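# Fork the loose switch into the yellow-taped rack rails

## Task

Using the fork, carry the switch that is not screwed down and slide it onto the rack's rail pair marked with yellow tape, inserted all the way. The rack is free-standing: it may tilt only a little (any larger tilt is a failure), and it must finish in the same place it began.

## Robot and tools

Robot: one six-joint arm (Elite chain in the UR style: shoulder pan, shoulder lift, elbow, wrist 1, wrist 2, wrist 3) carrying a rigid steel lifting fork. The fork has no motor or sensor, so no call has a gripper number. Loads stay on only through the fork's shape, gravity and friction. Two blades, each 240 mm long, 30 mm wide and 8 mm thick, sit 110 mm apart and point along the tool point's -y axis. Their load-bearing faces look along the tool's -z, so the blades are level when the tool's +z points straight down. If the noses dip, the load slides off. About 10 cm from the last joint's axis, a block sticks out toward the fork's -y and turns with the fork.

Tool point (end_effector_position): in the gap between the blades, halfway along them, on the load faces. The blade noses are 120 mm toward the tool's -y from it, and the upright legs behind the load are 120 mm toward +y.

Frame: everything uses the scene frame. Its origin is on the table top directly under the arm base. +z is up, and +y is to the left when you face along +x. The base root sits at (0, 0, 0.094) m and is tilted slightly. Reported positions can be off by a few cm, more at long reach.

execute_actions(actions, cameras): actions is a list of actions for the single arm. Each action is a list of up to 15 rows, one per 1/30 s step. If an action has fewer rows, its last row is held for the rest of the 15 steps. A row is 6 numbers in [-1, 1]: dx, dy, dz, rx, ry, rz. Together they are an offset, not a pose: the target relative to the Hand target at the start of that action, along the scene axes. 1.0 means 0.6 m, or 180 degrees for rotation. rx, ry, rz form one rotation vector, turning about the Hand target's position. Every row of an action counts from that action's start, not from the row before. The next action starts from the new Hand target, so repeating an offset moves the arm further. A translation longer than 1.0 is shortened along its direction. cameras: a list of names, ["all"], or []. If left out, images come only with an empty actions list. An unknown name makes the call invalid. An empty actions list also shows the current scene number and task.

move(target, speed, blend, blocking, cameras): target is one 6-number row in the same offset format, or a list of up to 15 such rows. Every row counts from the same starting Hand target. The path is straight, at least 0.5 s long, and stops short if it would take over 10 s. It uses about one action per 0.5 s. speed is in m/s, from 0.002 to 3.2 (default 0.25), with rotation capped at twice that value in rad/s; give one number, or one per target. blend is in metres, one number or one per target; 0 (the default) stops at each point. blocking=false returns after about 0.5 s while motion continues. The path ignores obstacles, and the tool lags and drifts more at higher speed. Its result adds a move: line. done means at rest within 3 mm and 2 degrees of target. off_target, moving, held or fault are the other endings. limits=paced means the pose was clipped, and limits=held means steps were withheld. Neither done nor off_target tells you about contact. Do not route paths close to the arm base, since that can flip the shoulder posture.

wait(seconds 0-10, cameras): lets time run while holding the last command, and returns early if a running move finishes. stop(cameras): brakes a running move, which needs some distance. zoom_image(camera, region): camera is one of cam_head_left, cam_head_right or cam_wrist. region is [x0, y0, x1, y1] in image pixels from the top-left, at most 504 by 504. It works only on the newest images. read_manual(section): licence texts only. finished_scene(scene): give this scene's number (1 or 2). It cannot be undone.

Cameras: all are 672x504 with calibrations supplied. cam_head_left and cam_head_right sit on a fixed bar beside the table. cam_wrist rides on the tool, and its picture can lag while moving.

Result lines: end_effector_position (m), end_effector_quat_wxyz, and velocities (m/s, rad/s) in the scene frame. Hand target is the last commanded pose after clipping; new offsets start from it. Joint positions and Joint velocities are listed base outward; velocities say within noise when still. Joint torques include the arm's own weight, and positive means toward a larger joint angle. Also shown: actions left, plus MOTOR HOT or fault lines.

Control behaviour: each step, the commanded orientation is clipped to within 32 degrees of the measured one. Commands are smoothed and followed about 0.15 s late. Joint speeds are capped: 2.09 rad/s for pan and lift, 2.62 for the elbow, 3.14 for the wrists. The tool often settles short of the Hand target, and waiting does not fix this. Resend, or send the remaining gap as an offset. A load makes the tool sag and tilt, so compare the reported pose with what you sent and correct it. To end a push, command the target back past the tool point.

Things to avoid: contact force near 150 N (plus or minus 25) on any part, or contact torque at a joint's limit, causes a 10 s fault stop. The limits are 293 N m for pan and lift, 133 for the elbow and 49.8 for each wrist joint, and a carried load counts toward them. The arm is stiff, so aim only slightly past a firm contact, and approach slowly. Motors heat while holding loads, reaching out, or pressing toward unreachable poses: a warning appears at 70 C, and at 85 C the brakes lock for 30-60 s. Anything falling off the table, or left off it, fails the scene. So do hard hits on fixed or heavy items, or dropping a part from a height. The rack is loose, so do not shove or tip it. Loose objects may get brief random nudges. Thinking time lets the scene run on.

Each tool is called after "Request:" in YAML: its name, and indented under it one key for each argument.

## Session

Request:
execute_actions:
  actions: []

Request:
zoom_image:
  camera: "cam_head_right"
  region: [290, 70, 480, 280]

Request:
zoom_image:
  camera: "cam_head_left"
  region: [290, 70, 480, 280]

Scene clock: 0.00 s.
end_effector_position=(+0.3721, -0.1179, +0.2683) end_effector_quat_wxyz=(-0.171, +0.978, -0.115, +0.012)
Joint positions: [1.982 -1.736 2.436 -1.964 -1.402 0.575]
Joint velocities: within noise
Joint torques (N m): no reading
Hand target: +0.3721, -0.1179, +0.2683; -0.171, +0.978, -0.115, +0.012
camera_calibration:
cam_wrist: T_world_to_cam=[[0.971635, -0.232132, -0.0451733, -0.367249], [-0.231942, -0.972683, 0.00947392, -0.159603], [-0.0461385, 0.00127239, -0.998934, 0.379723], [0, 0, 0, 1]] pos_world=[0.337333, -0.240977, 0.364241]

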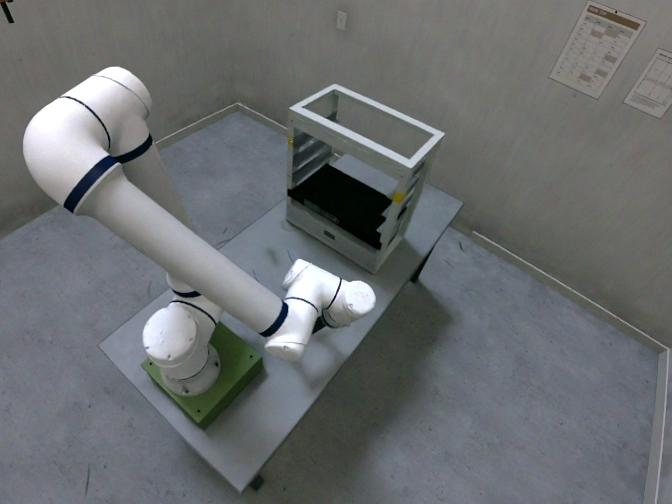

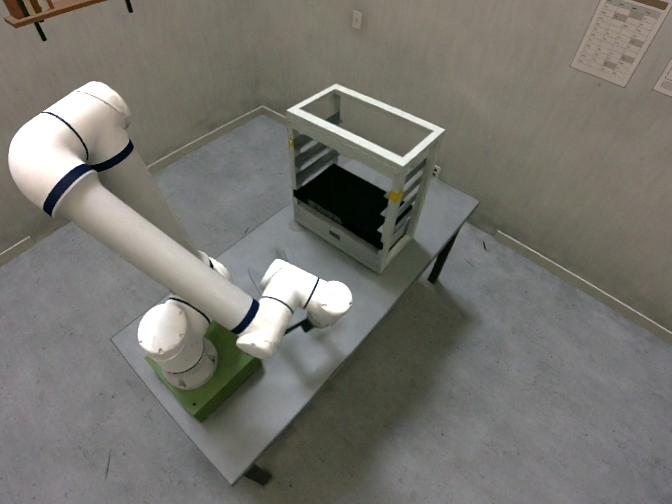

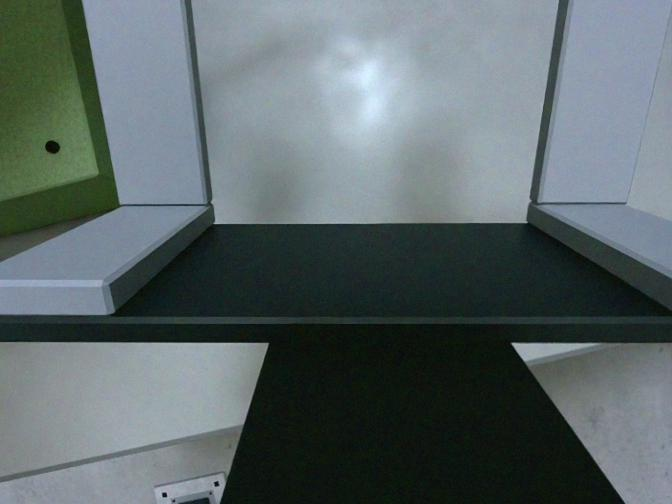

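Scaled by 2.400.

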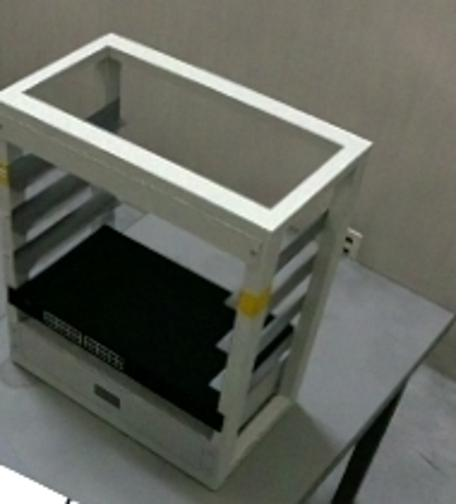

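Scaled by 2.400.

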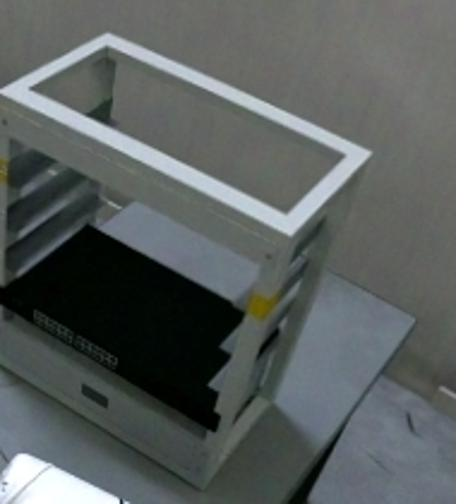

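Request:
move:
  target: [0.313,0.197,0.42,-0.0775,0.0892,-0.4206]
  speed: 0.35

Request:
move:
  target: [0,0,-0.2,0,-0.58,0]
  speed: 0.35
  cameras: ["cam_wrist","cam_head_right"]

Scene clock: 18.13 s.
end_effector_position=(+0.5599, +0.0003, +0.5203) end_effector_quat_wxyz=(+0.000, +0.708, -0.707, +0.000)
Joint positions: [2.74 -2.096 2.108 -1.569 -1.57 2.692]
Joint torques (N m): [9.11 4.9 -101.86 -5.38 -1.6 3.27]
Hand target: +0.5599, +0.0003, +0.5203; +0.000, +0.708, -0.707, +0.000
Off the commanded pose: 0.000 m, 0 deg.
move: done

Scene clock: 20.23 s.
end_effector_position=(+0.5577, +0.0017, +0.4632) end_effector_quat_wxyz=(-0.295, +0.646, -0.641, +0.292)
Joint positions: [2.351 -2.393 2.815 -2.63 -0.975 2.503]
Joint torques (N m): [10.01 3.34 -97.96 -7.53 2.06 -1.64]
Hand target: +0.5576, +0.0017, +0.4632; -0.295, +0.646, -0.641, +0.292 (not the last commanded pose)
Off the commanded pose: 0.063 m, 55 deg.
move: held (a check stopped the path); limits=held
pose unreachable: on one or more control steps of this call, first in action 0 (counted from 0), an arm could not follow its commanded pose, so it was not sent that pose on those steps. It may still have moved: this result reports where it is.
cause: moving toward the commanded pose would bring two parts of the arm too close to each other (joints 3 (elbow) and 4 (wrist 1) lie between them).
camera_calibration:
cam_wrist: T_world_to_cam=[[0.0189125, -0.999404, -0.0288642, 0.0140875], [-0.87685, -0.00270842, -0.480757, 0.582985], [0.480392, 0.0344019, -0.876379, 0.232334], [0, 0, 0, 1]] pos_world=[0.399312, 0.00766532, 0.484293]
Images, in order (width x height): cam_head_right 672x504, cam_wrist 672x504.

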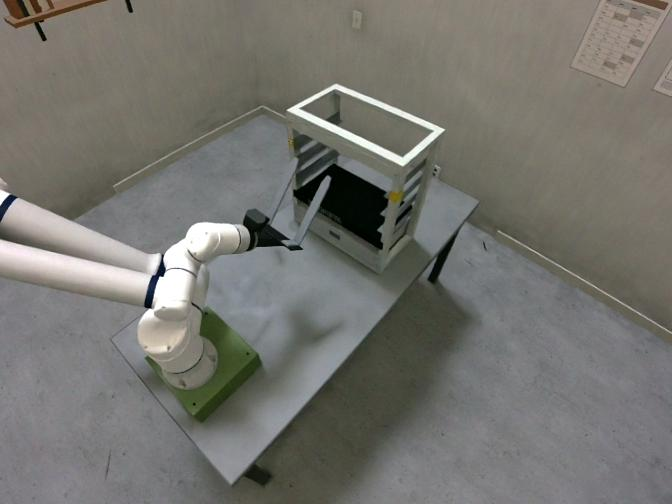

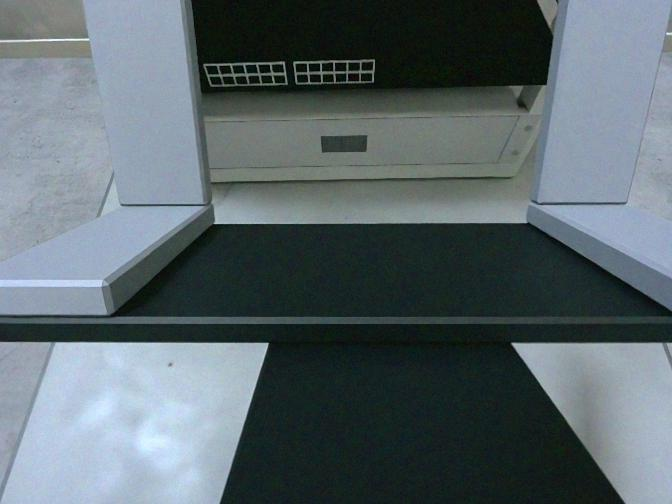

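Request:
move:
  target:
    - [0.1,0,0,0,0,0]
    - [0.1,0,-0.1,0,-0.305,0]
  speed: 0.3
  cameras: ["cam_wrist","cam_head_right"]

Scene clock: 25.27 s.
end_effector_position=(+0.6176, +0.0018, +0.4032) end_effector_quat_wxyz=(+0.557, -0.439, +0.433, -0.556)
Joint positions: [2.68 -0.562 2.432 -5.273 -1.072 3.271]
Joint torques (N m): [8.6 -62.69 4.81 -6.33 -3.1 3.37]
Hand target: +0.6176, +0.0017, +0.4032; +0.557, -0.438, +0.433, -0.556
Off the commanded pose: 0.000 m, 0 deg.
move: done
camera_calibration:
cam_wrist: T_world_to_cam=[[0.0344995, -0.999404, -0.00104627, -0.00960742], [-0.111536, -0.00280987, -0.993756, 0.340952], [0.993161, 0.0344008, -0.111566, -0.474089], [0, 0, 0, 1]] pos_world=[0.509207, 0.00766539, 0.285921]
Images, in order (width x height): cam_head_right 672x504, cam_wrist 672x504.

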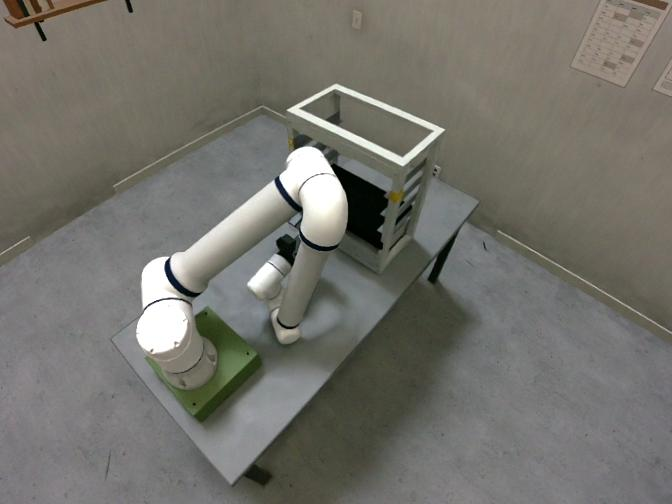

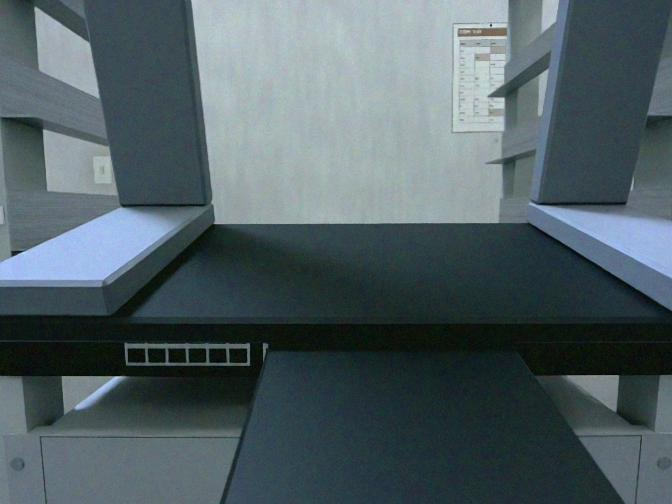

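Request:
move:
  target: [-0.03,0.02,0.16,0,0,0]
  cameras: ["cam_wrist"]

Request:
move:
  target: [0,0,0.16,0,0,0]
  cameras: ["cam_wrist"]

Request:
move:
  target: [0,0,-0.45,0,0,0]
  cameras: ["cam_wrist"]

Scene clock: 37.13 s.
end_effector_position=(+0.5996, +0.0137, +0.4991) end_effector_quat_wxyz=(+0.557, -0.438, +0.433, -0.556)
Joint positions: [2.686 -0.799 2.538 -5.142 -1.078 3.269]
Joint torques (N m): [9.61 -83.54 18.53 -1.32 -3.15 -2.27]
Hand target: +0.5996, +0.0137, +0.4992; +0.557, -0.438, +0.433, -0.556
Off the commanded pose: 0.000 m, 0 deg.
move: done
camera_calibration:
cam_wrist: T_world_to_cam=[[0.0344017, -0.999408, -0.001019, 0.00314111], [-0.111042, -0.00280898, -0.993812, 0.433969], [0.99322, 0.0343019, -0.111073, -0.446251], [0, 0, 0, 1]] pos_world=[0.491306, 0.0196655, 0.38172]
Images, in order (width x height): cam_wrist 672x504.

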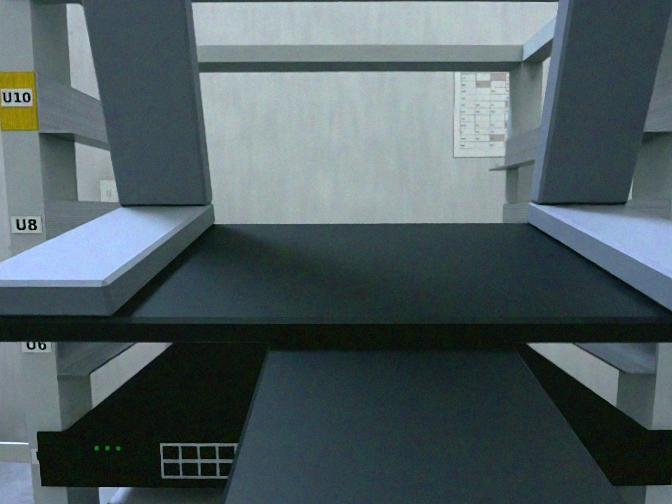

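Scene clock: 38.30 s.
end_effector_position=(+0.5996, +0.0137, +0.5951) end_effector_quat_wxyz=(+0.557, -0.438, +0.433, -0.556)
Joint positions: [2.686 -1.082 2.573 -4.893 -1.078 3.269]
Joint torques (N m): [9.63 -74.36 -1.05 -1.73 -2.91 -2.19]
Hand target: +0.5996, +0.0137, +0.5952; +0.557, -0.438, +0.433, -0.556
Off the commanded pose: 0.000 m, 0 deg.
move: done
camera_calibration:
cam_wrist: T_world_to_cam=[[0.0344017, -0.999408, -0.001019, 0.00323893], [-0.111042, -0.00280898, -0.993812, 0.529375], [0.99322, 0.0343019, -0.111073, -0.435588], [0, 0, 0, 1]] pos_world=[0.491306, 0.0196655, 0.47772]
Images, in order (width x height): cam_wrist 672x504.

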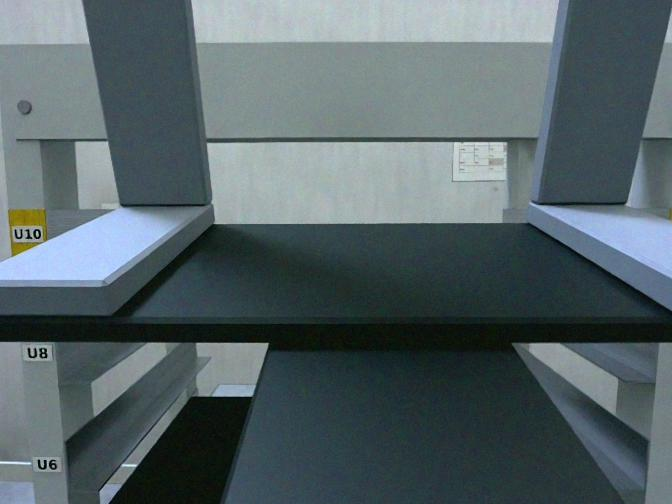

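Scene clock: 49.37 s.
end_effector_position=(+0.6012, +0.0143, +0.3912) end_effector_quat_wxyz=(+0.556, -0.440, +0.435, -0.555)
Joint positions: [2.689 -0.519 2.453 -5.33 -1.081 3.266]
Joint torques (N m): [-6.35 -77.53 21.13 -3.94 -1.24 0.65]
Hand target: +0.6012, +0.0143, +0.3912; +0.556, -0.440, +0.435, -0.555 (not the last commanded pose)
Off the commanded pose: 0.066 m, 0 deg.
FORCE FAULT: contact force on the arm reached its limit, and the arm stopped for 10 seconds. The contact can be on any part of the arm, not only on its tool. That time counts as 20 of the actions that you can send in this scene. The arm's remaining commands of this call were not run. The arm's target is now where it stood when the stop ended, not its last command. The arm accepts commands again.
move: fault
camera_calibration:
cam_wrist: T_world_to_cam=[[0.033823, -0.999426, -0.00185403, 0.00421499], [-0.116545, -0.0021017, -0.993183, 0.329963], [0.992609, 0.0338085, -0.116549, -0.457276], [0, 0, 0, 1]] pos_world=[0.492209, 0.0203659, 0.274427]
Images, in order (width x height): cam_wrist 672x504.

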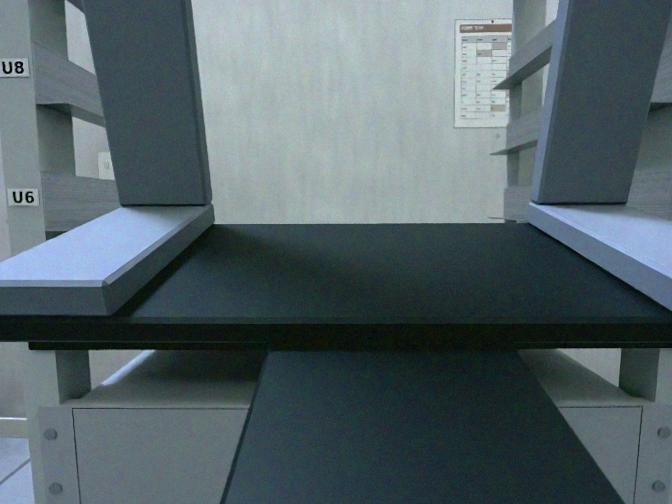

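Request:
move:
  target:
    - [0,0,0.2,0,0,0]
    - [-0.035,-0.009,0.25,-0.0087,0.575,0.0038]
  blend: [0.03,0]
  speed: 0.3

Request:
move:
  target: [0,0,-0.648,0,0,0]
  speed: 0.25
  cameras: ["all"]

Request:
zoom_image:
  camera: "cam_head_right"
  region: [270, 120, 420, 270]

Scene clock: 81.03 s.
end_effector_position=(+0.5802, +0.0089, +0.5412) end_effector_quat_wxyz=(+0.000, +0.717, -0.697, +0.001)
Joint positions: [2.773 -2.054 2.052 -1.556 -1.57 2.698]
Joint torques (N m): [9.26 -1.68 -101.59 -5.8 -1.62 3.6]
Hand target: +0.5802, +0.0089, +0.5412; +0.000, +0.717, -0.697, +0.001
Off the commanded pose: 0.000 m, 0 deg.
move: done

Scene clock: 83.40 s.
end_effector_position=(+0.5802, +0.0089, +0.1525) end_effector_quat_wxyz=(+0.000, +0.717, -0.697, +0.001)
Joint positions: [2.774 -1.679 2.599 -2.478 -1.57 2.699]
Joint torques (N m): [9.41 -16.05 -47.49 -10.04 2.13 3.46]
Hand target: +0.5802, +0.0089, +0.1524; +0.000, +0.717, -0.697, +0.001
Off the commanded pose: 0.000 m, 0 deg.
move: done
camera_calibration:
cam_wrist: T_world_to_cam=[[0.0153438, -0.999547, -0.0258804, 0.0134416], [-0.938167, -0.0233446, 0.345394, 0.363243], [-0.345842, 0.0189805, -0.938101, 0.437893], [0, 0, 0, 1]] pos_world=[0.492018, 0.0136039, 0.285673]

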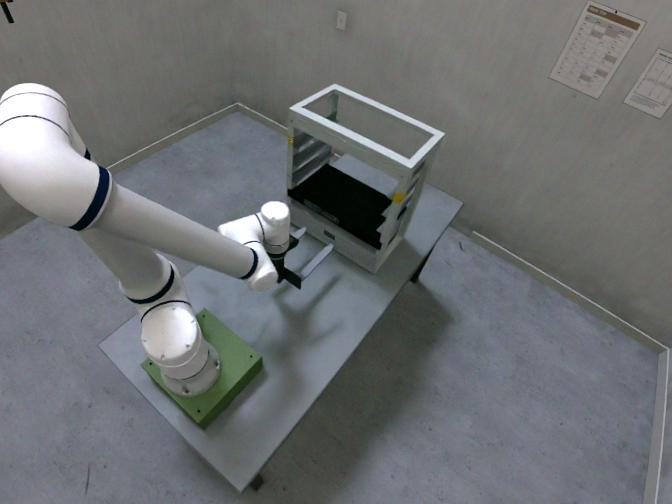

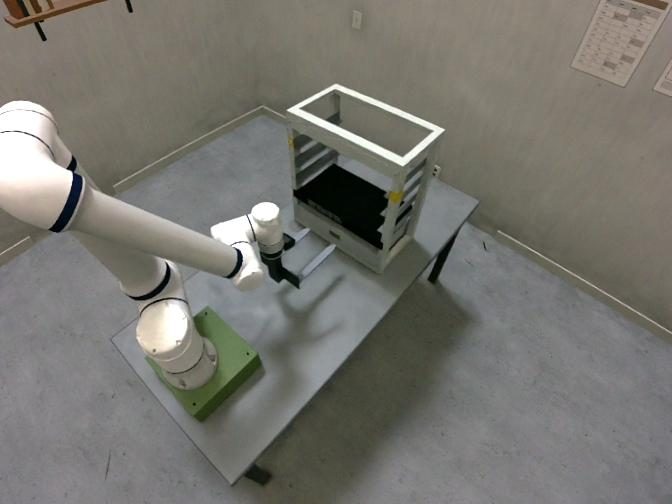

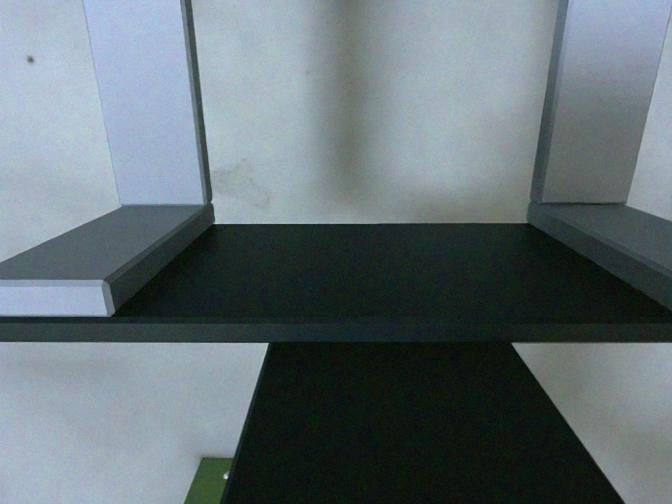

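Scaled by 3.360.

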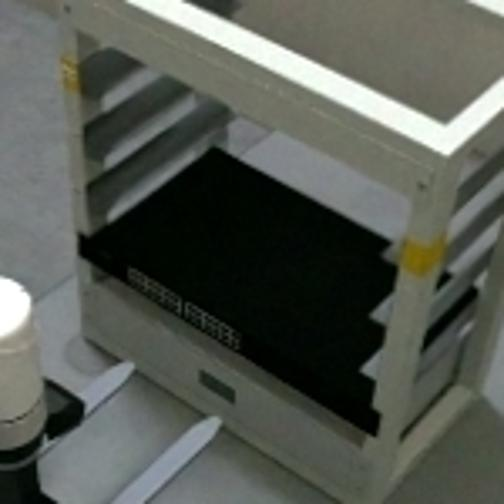

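Request:
move:
  target: [0.125,0.0035,0,0,0,0]
  speed: 0.15
  cameras: ["cam_head_right","cam_head_left"]

Request:
zoom_image:
  camera: "cam_head_right"
  region: [280, 160, 400, 280]

Request:
zoom_image:
  camera: "cam_head_left"
  region: [280, 160, 400, 280]

Scene clock: 87.07 s.
end_effector_position=(+0.6550, +0.0110, +0.1524) end_effector_quat_wxyz=(+0.000, +0.717, -0.697, +0.001)
Joint positions: [2.842 -1.538 2.47 -2.49 -1.569 2.767]
Joint torques (N m): [9.77 -31.41 -71.62 -10.27 -1.83 3.73]
Hand target: +0.6552, +0.0110, +0.1524; +0.000, +0.717, -0.697, +0.001
Off the commanded pose: 0.000 m, 0 deg.
move: done
Images, in order (width x height): cam_head_left 672x504, cam_head_right 672x504.

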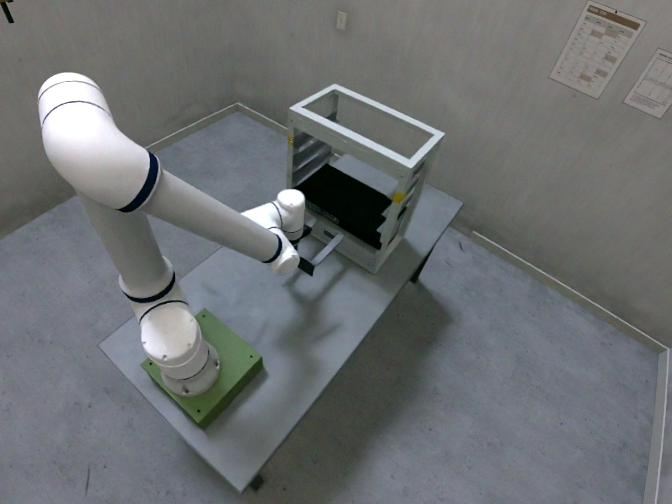

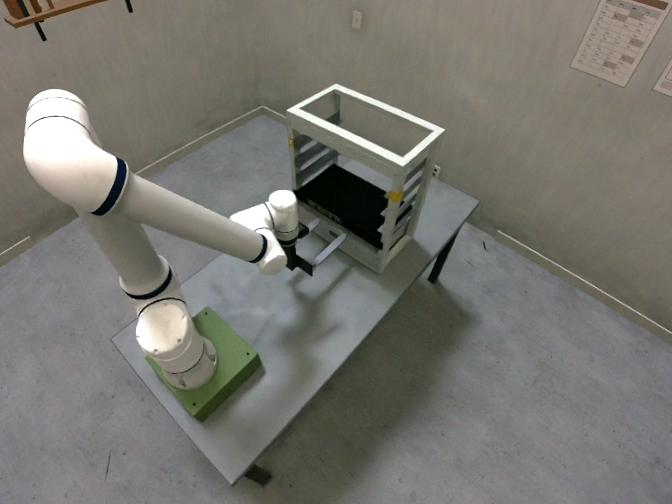

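Scaled by 4.200.

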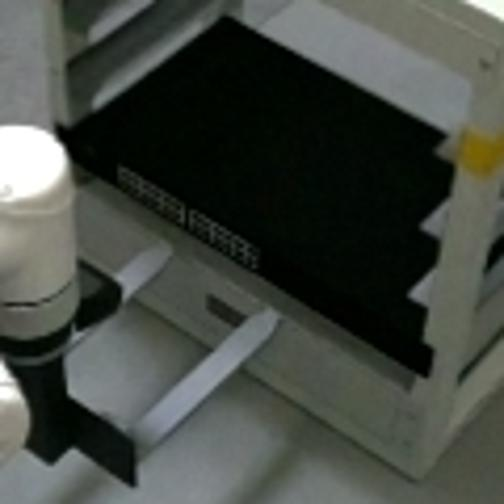

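Scaled by 4.200.

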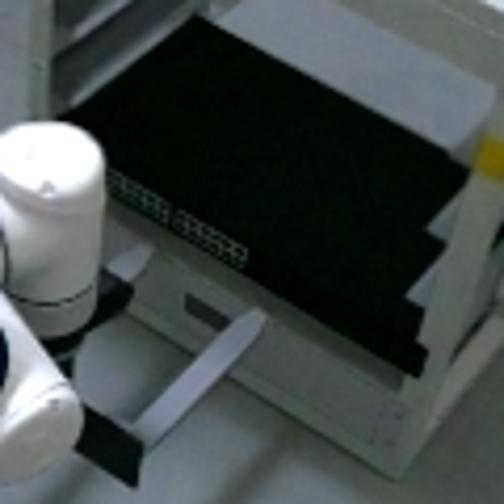

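Request:
move:
  target: [0.3,0.0084,0,0,0,0]
  speed: 0.1
  cameras: ["cam_head_right","cam_wrist"]

Request:
zoom_image:
  camera: "cam_head_right"
  region: [280, 120, 420, 260]

Scene clock: 92.10 s.
end_effector_position=(+0.8350, +0.0160, +0.1524) end_effector_quat_wxyz=(+0.000, +0.717, -0.697, +0.001)
Joint positions: [2.942 -1.276 2.141 -2.423 -1.568 2.867]
Joint torques (N m): [10.86 -63.95 -74.93 -5.43 -0.47 3.88]
Hand target: +0.8352, +0.0160, +0.1524; +0.000, +0.717, -0.697, +0.001
Off the commanded pose: 0.000 m, 0 deg.
move: done
camera_calibration:
cam_wrist: T_world_to_cam=[[0.0153438, -0.999547, -0.0258804, 0.0166262], [-0.938167, -0.0233446, 0.345394, 0.602488], [-0.345842, 0.0189805, -0.938101, 0.525785], [0, 0, 0, 1]] pos_world=[0.746818, 0.0207039, 0.285573]
Images, in order (width x height): cam_head_right 672x504, cam_wrist 672x504.

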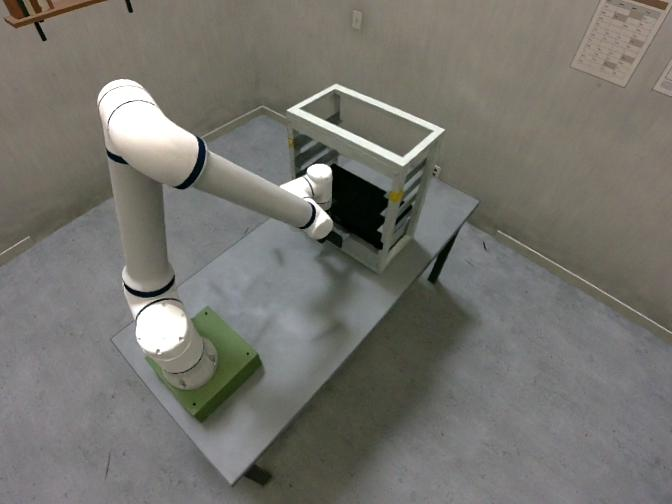

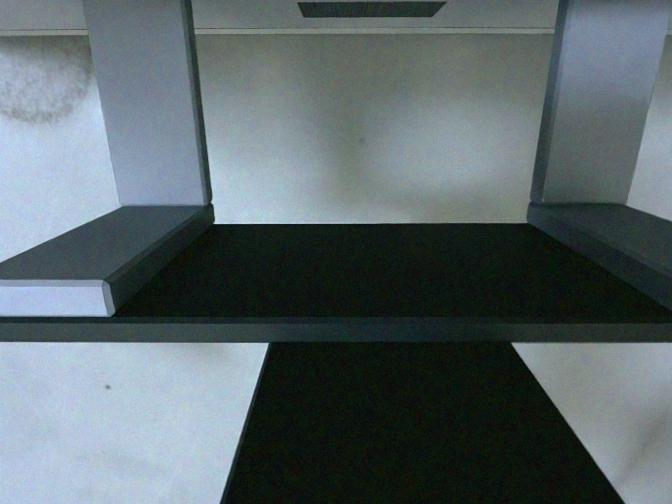

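Scaled by 3.600.

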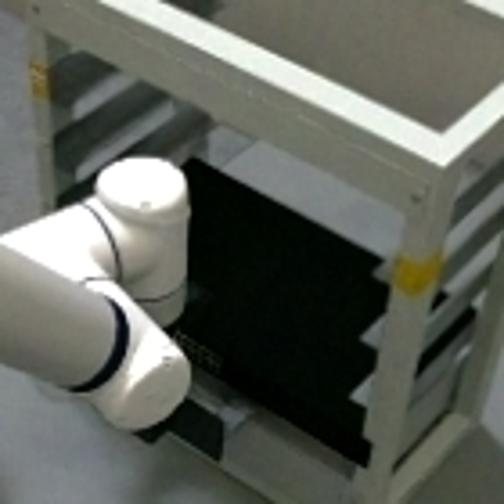

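Request:
move:
  target: [0,0,0.022,0,0,0]
  speed: 0.04

Request:
move:
  target: [0,0,0.006,0,0,0]
  speed: 0.02

Request:
move:
  target: [0,0,0.004,0,0,0]
  speed: 0.02

Request:
move:
  target: [0,0,0.004,0,0,0]
  speed: 0.02

Request:
move:
  target: [0,0,0.004,0,0,0]
  speed: 0.02
  cameras: ["cam_head_right"]

Scene clock: 98.87 s.
end_effector_position=(+0.8352, +0.0161, +0.1654) end_effector_quat_wxyz=(+0.000, +0.717, -0.697, +0.001) end_effector_velocity=(+0.000, +0.000, +0.002) end_effector_angular_velocity=(+0.000, +0.001, +0.000)
Joint positions: [2.942 -1.294 2.133 -2.397 -1.568 2.867]
Joint velocities: [0 -0.003 -0.001 0.005 0 0]
Joint torques (N m): [-8.64 -92.02 -76.6 -5.75 -0.66 -0.31]
Hand target: +0.8352, +0.0160, +0.1656; +0.000, +0.717, -0.697, +0.001
Off the commanded pose: 0.000 m, 0 deg.
move: done

Scene clock: 99.57 s.
end_effector_position=(+0.8352, +0.0160, +0.1690) end_effector_quat_wxyz=(+0.000, +0.717, -0.697, +0.001)
Joint positions: [2.942 -1.299 2.131 -2.39 -1.568 2.867]
Joint torques (N m): [-14.09 -92.79 -77.35 -5.81 -0.72 -1.66]
Hand target: +0.8352, +0.0160, +0.1692; +0.000, +0.717, -0.697, +0.001
Off the commanded pose: 0.000 m, 0 deg.
move: done

Scene clock: 100.27 s.
end_effector_position=(+0.8352, +0.0160, +0.1715) end_effector_quat_wxyz=(+0.000, +0.717, -0.697, +0.001)
Joint positions: [2.942 -1.303 2.13 -2.385 -1.568 2.867]
Joint torques (N m): [-14.93 -91.51 -77.17 -5.04 -0.87 -1.76]
Hand target: +0.8352, +0.0160, +0.1716; +0.000, +0.717, -0.697, +0.001
Off the commanded pose: 0.000 m, 0 deg.
move: done

Scene clock: 100.97 s.
end_effector_position=(+0.8351, +0.0161, +0.1737) end_effector_quat_wxyz=(+0.000, +0.717, -0.697, +0.001)
Joint positions: [2.942 -1.306 2.128 -2.38 -1.568 2.867]
Joint torques (N m): [-17.19 -106.87 -95.12 -10.86 -0.87 -1.63]
Hand target: +0.8352, +0.0160, +0.1740; +0.000, +0.717, -0.697, +0.001
Off the commanded pose: 0.000 m, 0 deg.
move: done

Scene clock: 101.67 s.
end_effector_position=(+0.8352, +0.0160, +0.1762) end_effector_quat_wxyz=(+0.000, +0.717, -0.697, +0.001)
Joint positions: [2.942 -1.309 2.127 -2.375 -1.568 2.867]
Joint torques (N m): [-18.37 -124.54 -112.97 -18.83 1.52 -1.95]
Hand target: +0.8352, +0.0160, +0.1764; +0.000, +0.717, -0.697, +0.001
Off the commanded pose: 0.000 m, 0 deg.
move: done
Images, in order (width x height): cam_head_right 672x504.

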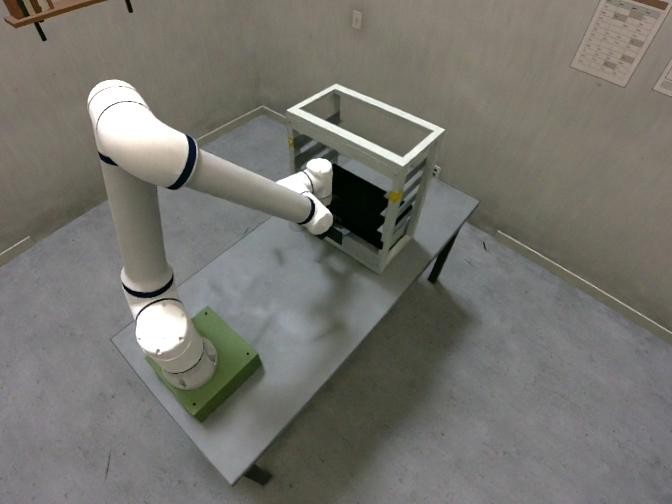

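Request:
move:
  target:
    - [0,0,0.005,0,0,0]
    - [-0.125,-0.0024,0.005,0,0,0]
  speed: [0.02,0.06]
  cameras: ["cam_head_right","cam_wrist"]

Request:
zoom_image:
  camera: "cam_head_right"
  region: [280, 120, 420, 260]

Scene clock: 108.17 s.
end_effector_position=(+0.7604, +0.0146, +0.1794) end_effector_quat_wxyz=(+0.000, +0.717, -0.697, +0.001)
Joint positions: [2.909 -1.42 2.264 -2.401 -1.568 2.834]
Joint torques (N m): [-21.56 -111.76 -86.58 -24.01 1.83 -2.15]
Hand target: +0.7602, +0.0146, +0.1794; +0.000, +0.717, -0.697, +0.001
Off the commanded pose: 0.000 m, 0 deg.
move: done
camera_calibration:
cam_wrist: T_world_to_cam=[[0.0153438, -0.999547, -0.0258804, 0.0170703], [-0.938167, -0.0233446, 0.345394, 0.523142], [-0.345842, 0.0189805, -0.938101, 0.52534], [0, 0, 0, 1]] pos_world=[0.672218, 0.0193039, 0.312573]
Images, in order (width x height): cam_head_right 672x504, cam_wrist 672x504.

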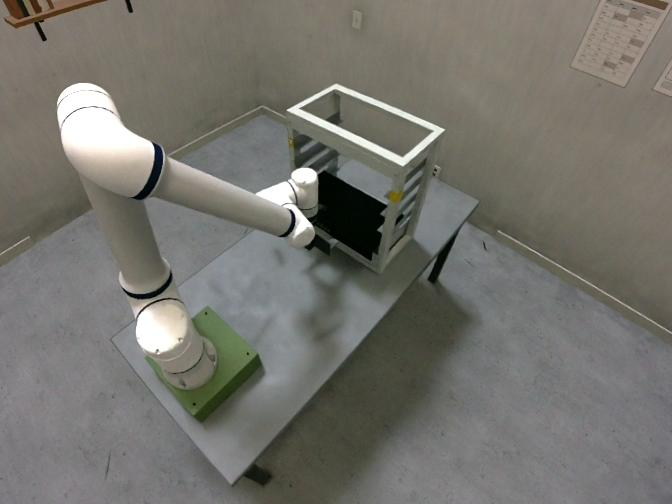

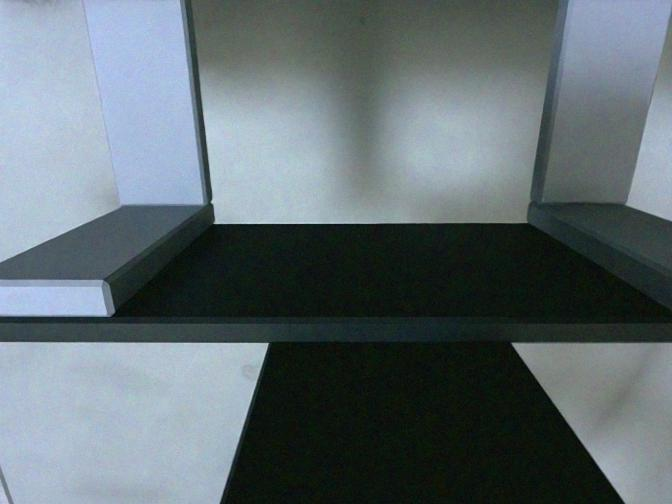

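Scaled by 3.600.

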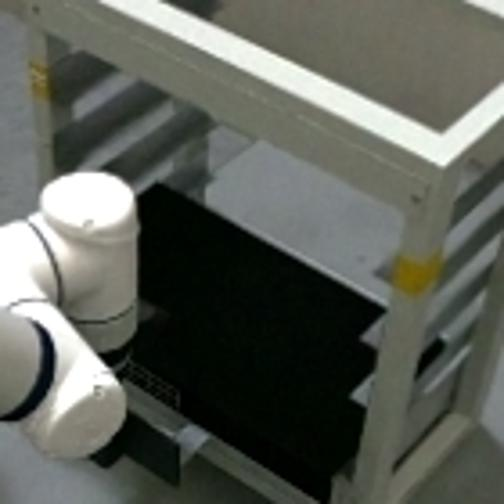

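Request:
move:
  target: [0,0,-0.024,0,0,0]
  speed: 0.03

Request:
move:
  target: [0.092,0.0017,0,0,0,0]
  speed: 0.1
  cameras: ["cam_head_right","cam_wrist"]

Request:
zoom_image:
  camera: "cam_head_right"
  region: [280, 120, 420, 260]

Scene clock: 112.03 s.
end_effector_position=(+0.7602, +0.0145, +0.1652) end_effector_quat_wxyz=(+0.000, +0.717, -0.697, +0.001)
Joint positions: [2.909 -1.398 2.273 -2.433 -1.568 2.834]
Joint torques (N m): [-2.52 -50.29 -49.44 -10.2 -1.7 2.65]
Hand target: +0.7602, +0.0146, +0.1650; +0.000, +0.717, -0.697, +0.001
Off the commanded pose: 0.000 m, 0 deg.
move: done

Scene clock: 113.13 s.
end_effector_position=(+0.8152, +0.0156, +0.1650) end_effector_quat_wxyz=(+0.000, +0.717, -0.697, +0.001)
Joint positions: [2.934 -1.321 2.171 -2.409 -1.568 2.859]
Joint torques (N m): [8.78 -58.69 -75.53 -5.44 -0.11 3.44]
Hand target: +0.8154, +0.0156, +0.1650; +0.000, +0.717, -0.697, +0.001
Off the commanded pose: 0.000 m, 0 deg.
move: done
camera_calibration:
cam_wrist: T_world_to_cam=[[0.0153438, -0.999547, -0.0258804, 0.0168563], [-0.938167, -0.0233446, 0.345394, 0.579551], [-0.345842, 0.0189805, -0.938101, 0.530764], [0, 0, 0, 1]] pos_world=[0.727018, 0.0203039, 0.298173]
Images, in order (width x height): cam_head_right 672x504, cam_wrist 672x504.

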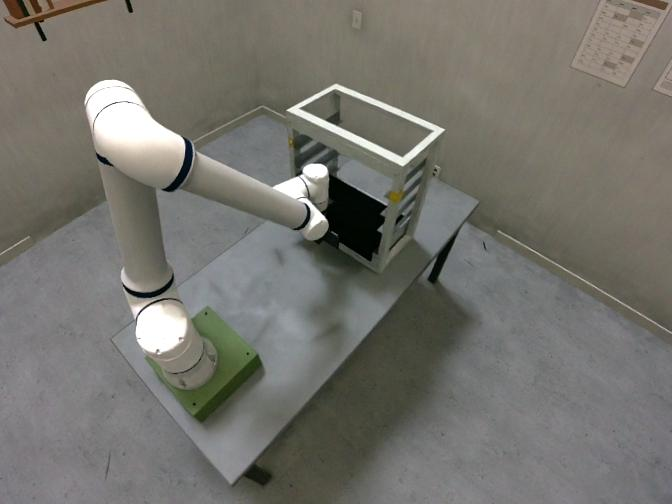

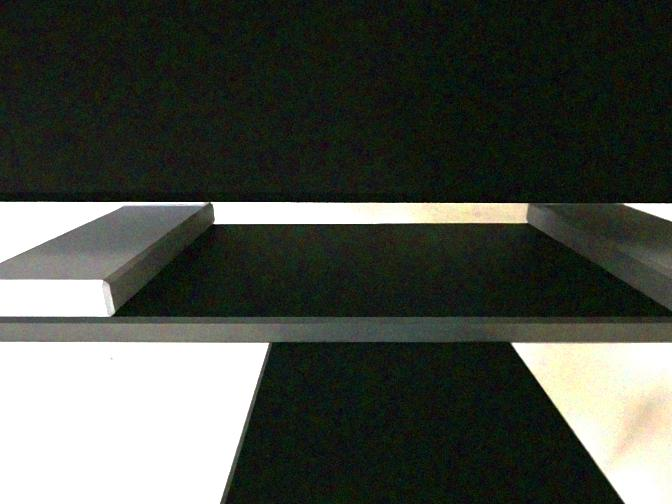

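Scaled by 3.600.

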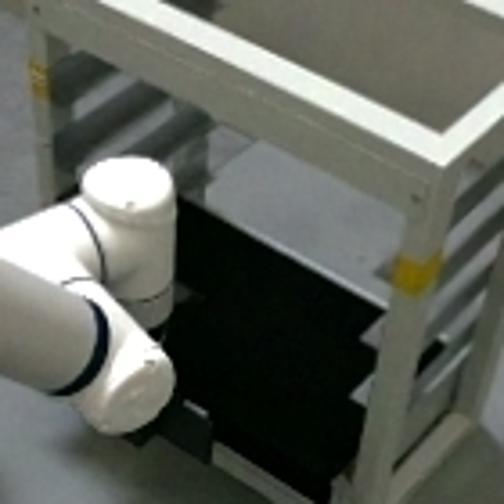

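Request:
move:
  target: [0,0,0.036,0,0,0]
  speed: 0.03

Request:
move:
  target: [-0.417,-0.0079,0,0,0,0]
  speed: 0.08
  cameras: ["cam_head_right","cam_head_left","cam_wrist"]

Request:
zoom_image:
  camera: "cam_head_right"
  region: [250, 100, 430, 290]

Scene clock: 119.07 s.
end_effector_position=(+0.8154, +0.0156, +0.1864) end_effector_quat_wxyz=(+0.000, +0.717, -0.697, +0.001)
Joint positions: [2.934 -1.351 2.158 -2.365 -1.568 2.859]
Joint torques (N m): [-14.93 -120 -112.34 -17.03 2.45 -2.17]
Hand target: +0.8154, +0.0156, +0.1866; +0.000, +0.717, -0.697, +0.001
Off the commanded pose: 0.000 m, 0 deg.
move: done

Scene clock: 122.77 s.
end_effector_position=(+0.5653, +0.0109, +0.1866) end_effector_quat_wxyz=(+0.000, +0.717, -0.697, +0.001)
Joint positions: [2.763 -1.792 2.59 -2.355 -1.57 2.688]
Joint torques (N m): [-21.23 -59.19 -87.56 -16.46 3.95 -2.17]
Hand target: +0.5652, +0.0109, +0.1866; +0.000, +0.717, -0.697, +0.001
Off the commanded pose: 0.000 m, 0 deg.
move: done
camera_calibration:
cam_wrist: T_world_to_cam=[[0.0153438, -0.999547, -0.0258804, 0.0165519], [-0.938167, -0.0233446, 0.345394, 0.337533], [-0.345842, 0.0189805, -0.938101, 0.464691], [0, 0, 0, 1]] pos_world=[0.477118, 0.0156039, 0.319773]

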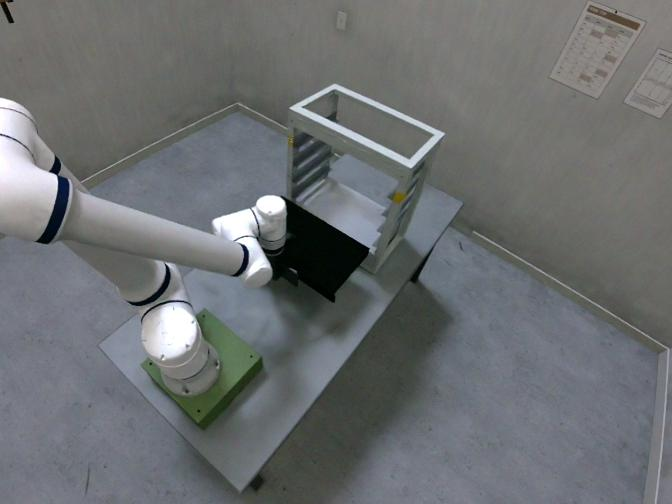

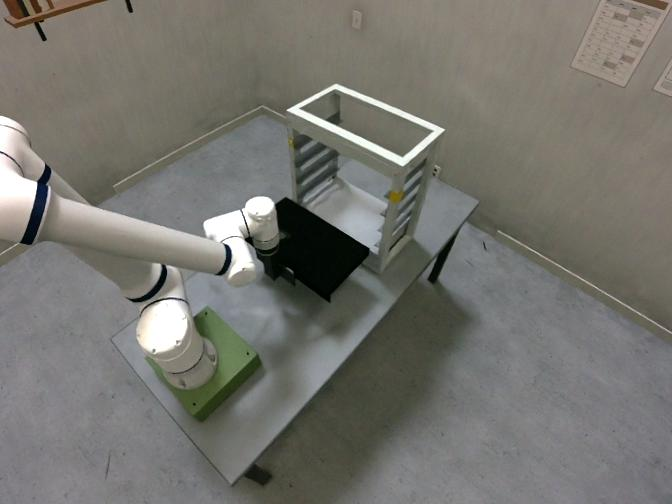

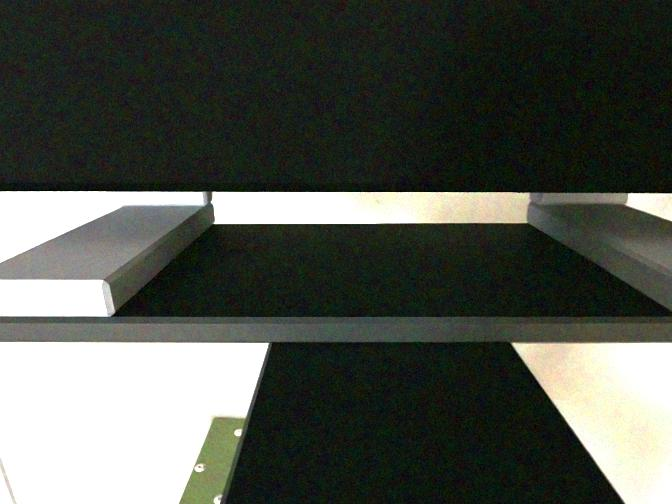

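Scaled by 2.653.

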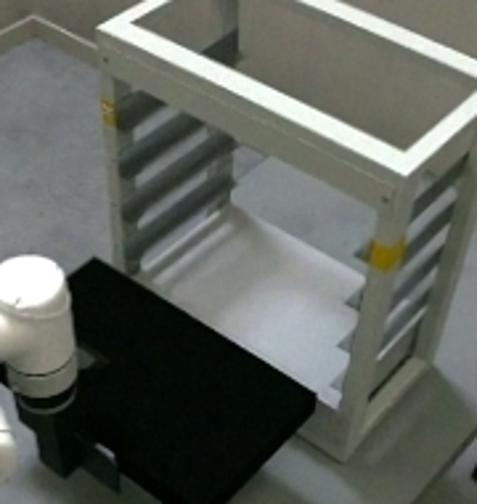

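Request:
move:
  target: [0,0,0.4423,0,0,0]
  speed: 0.15

Request:
move:
  target: [0.06,0.0012,0,0,0,0]
  speed: 0.08
  cameras: ["cam_head_right","cam_head_left","cam_wrist"]

Request:
zoom_image:
  camera: "cam_head_right"
  region: [250, 90, 430, 270]

Request:
zoom_image:
  camera: "cam_head_right"
  region: [360, 160, 420, 220]

Request:
zoom_image:
  camera: "cam_head_right"
  region: [270, 110, 330, 170]

Request:
zoom_image:
  camera: "cam_head_left"
  region: [250, 90, 430, 270]

Scene clock: 131.93 s.
end_effector_position=(+0.5652, +0.0109, +0.4518) end_effector_quat_wxyz=(+0.000, +0.717, -0.697, +0.001)
Joint positions: [2.762 -2.076 2.22 -1.701 -1.57 2.687]
Joint torques (N m): [-21.09 -48.14 -143.16 -16.49 1.09 -2.3]
Hand target: +0.5652, +0.0109, +0.4520; +0.000, +0.717, -0.697, +0.001
Off the commanded pose: 0.000 m, 0 deg.
move: done

Scene clock: 132.90 s.
end_effector_position=(+0.6010, +0.0116, +0.4520) end_effector_quat_wxyz=(+0.000, +0.717, -0.697, +0.001)
Joint positions: [2.799 -1.998 2.18 -1.74 -1.57 2.724]
Joint torques (N m): [7.06 -26.53 -142.84 -21.39 1.6 3.24]
Hand target: +0.6012, +0.0116, +0.4520; +0.000, +0.717, -0.697, +0.001
Off the commanded pose: 0.000 m, 0 deg.
move: done
camera_calibration:
cam_wrist: T_world_to_cam=[[0.0153438, -0.999547, -0.0258804, 0.0235724], [-0.938167, -0.0233446, 0.345394, 0.279374], [-0.345842, 0.0189805, -0.938101, 0.725996], [0, 0, 0, 1]] pos_world=[0.512818, 0.0163039, 0.585173]

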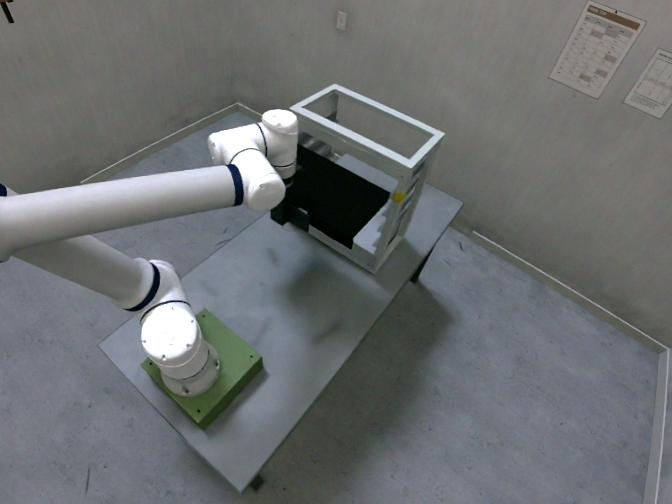

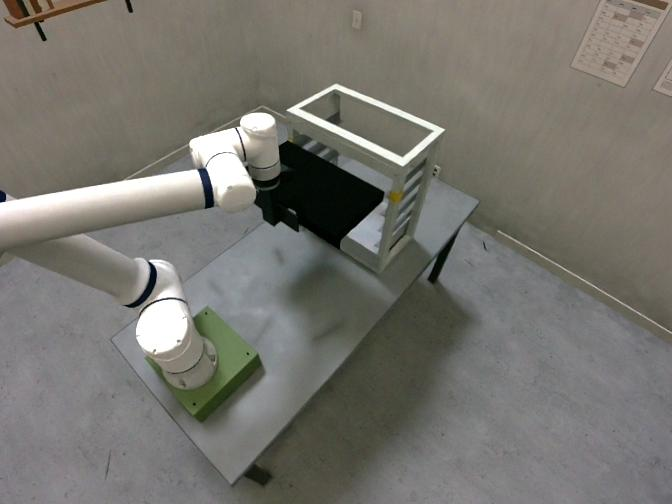

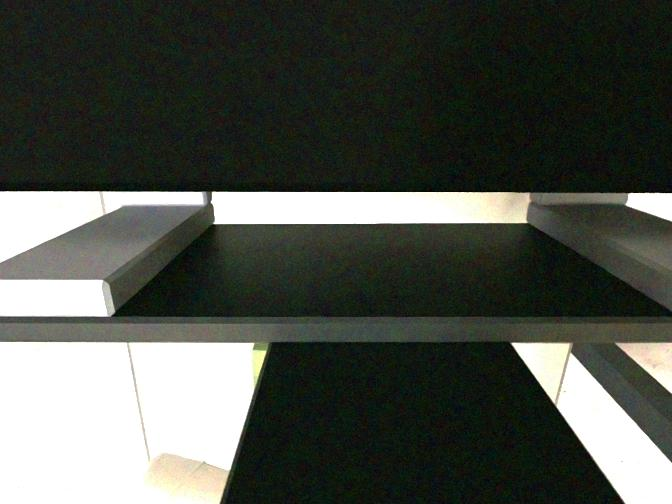

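Scaled by 2.800.

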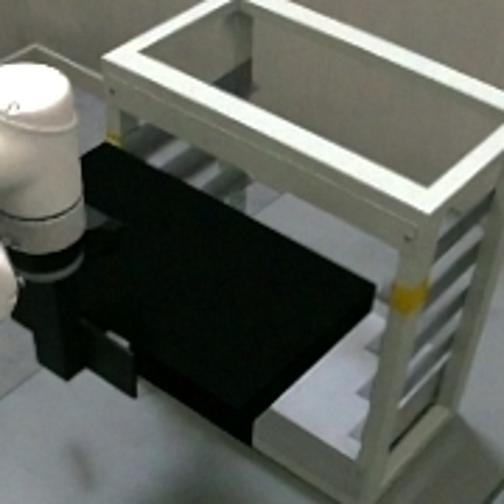

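Scaled by 8.400.

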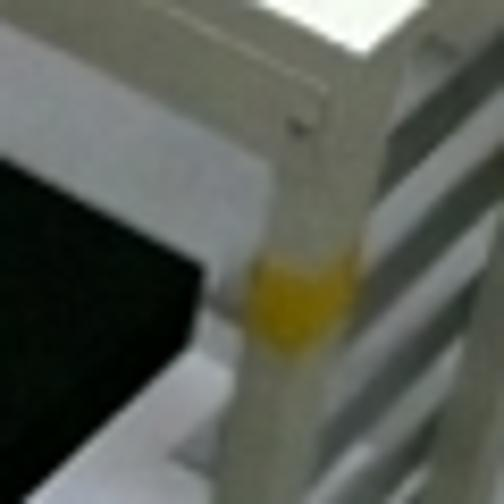

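Scaled by 8.400.

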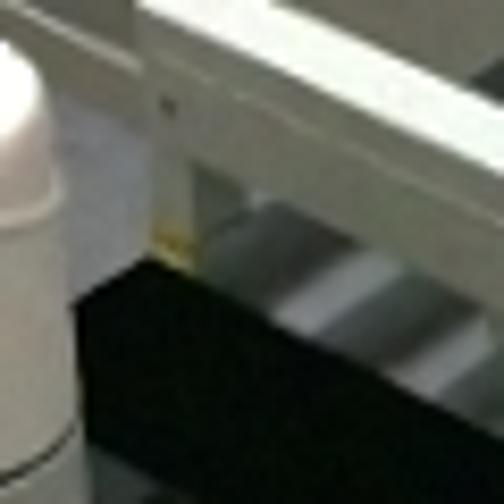

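Scaled by 2.800.

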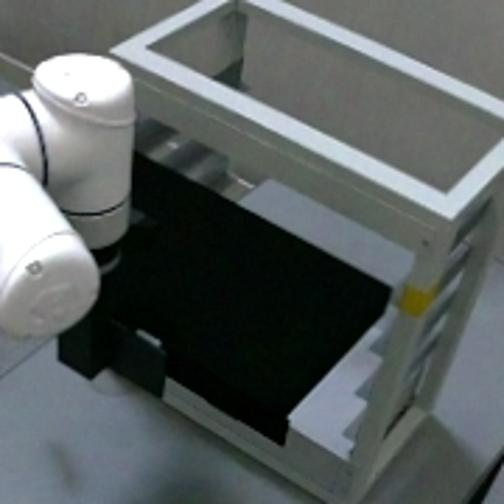

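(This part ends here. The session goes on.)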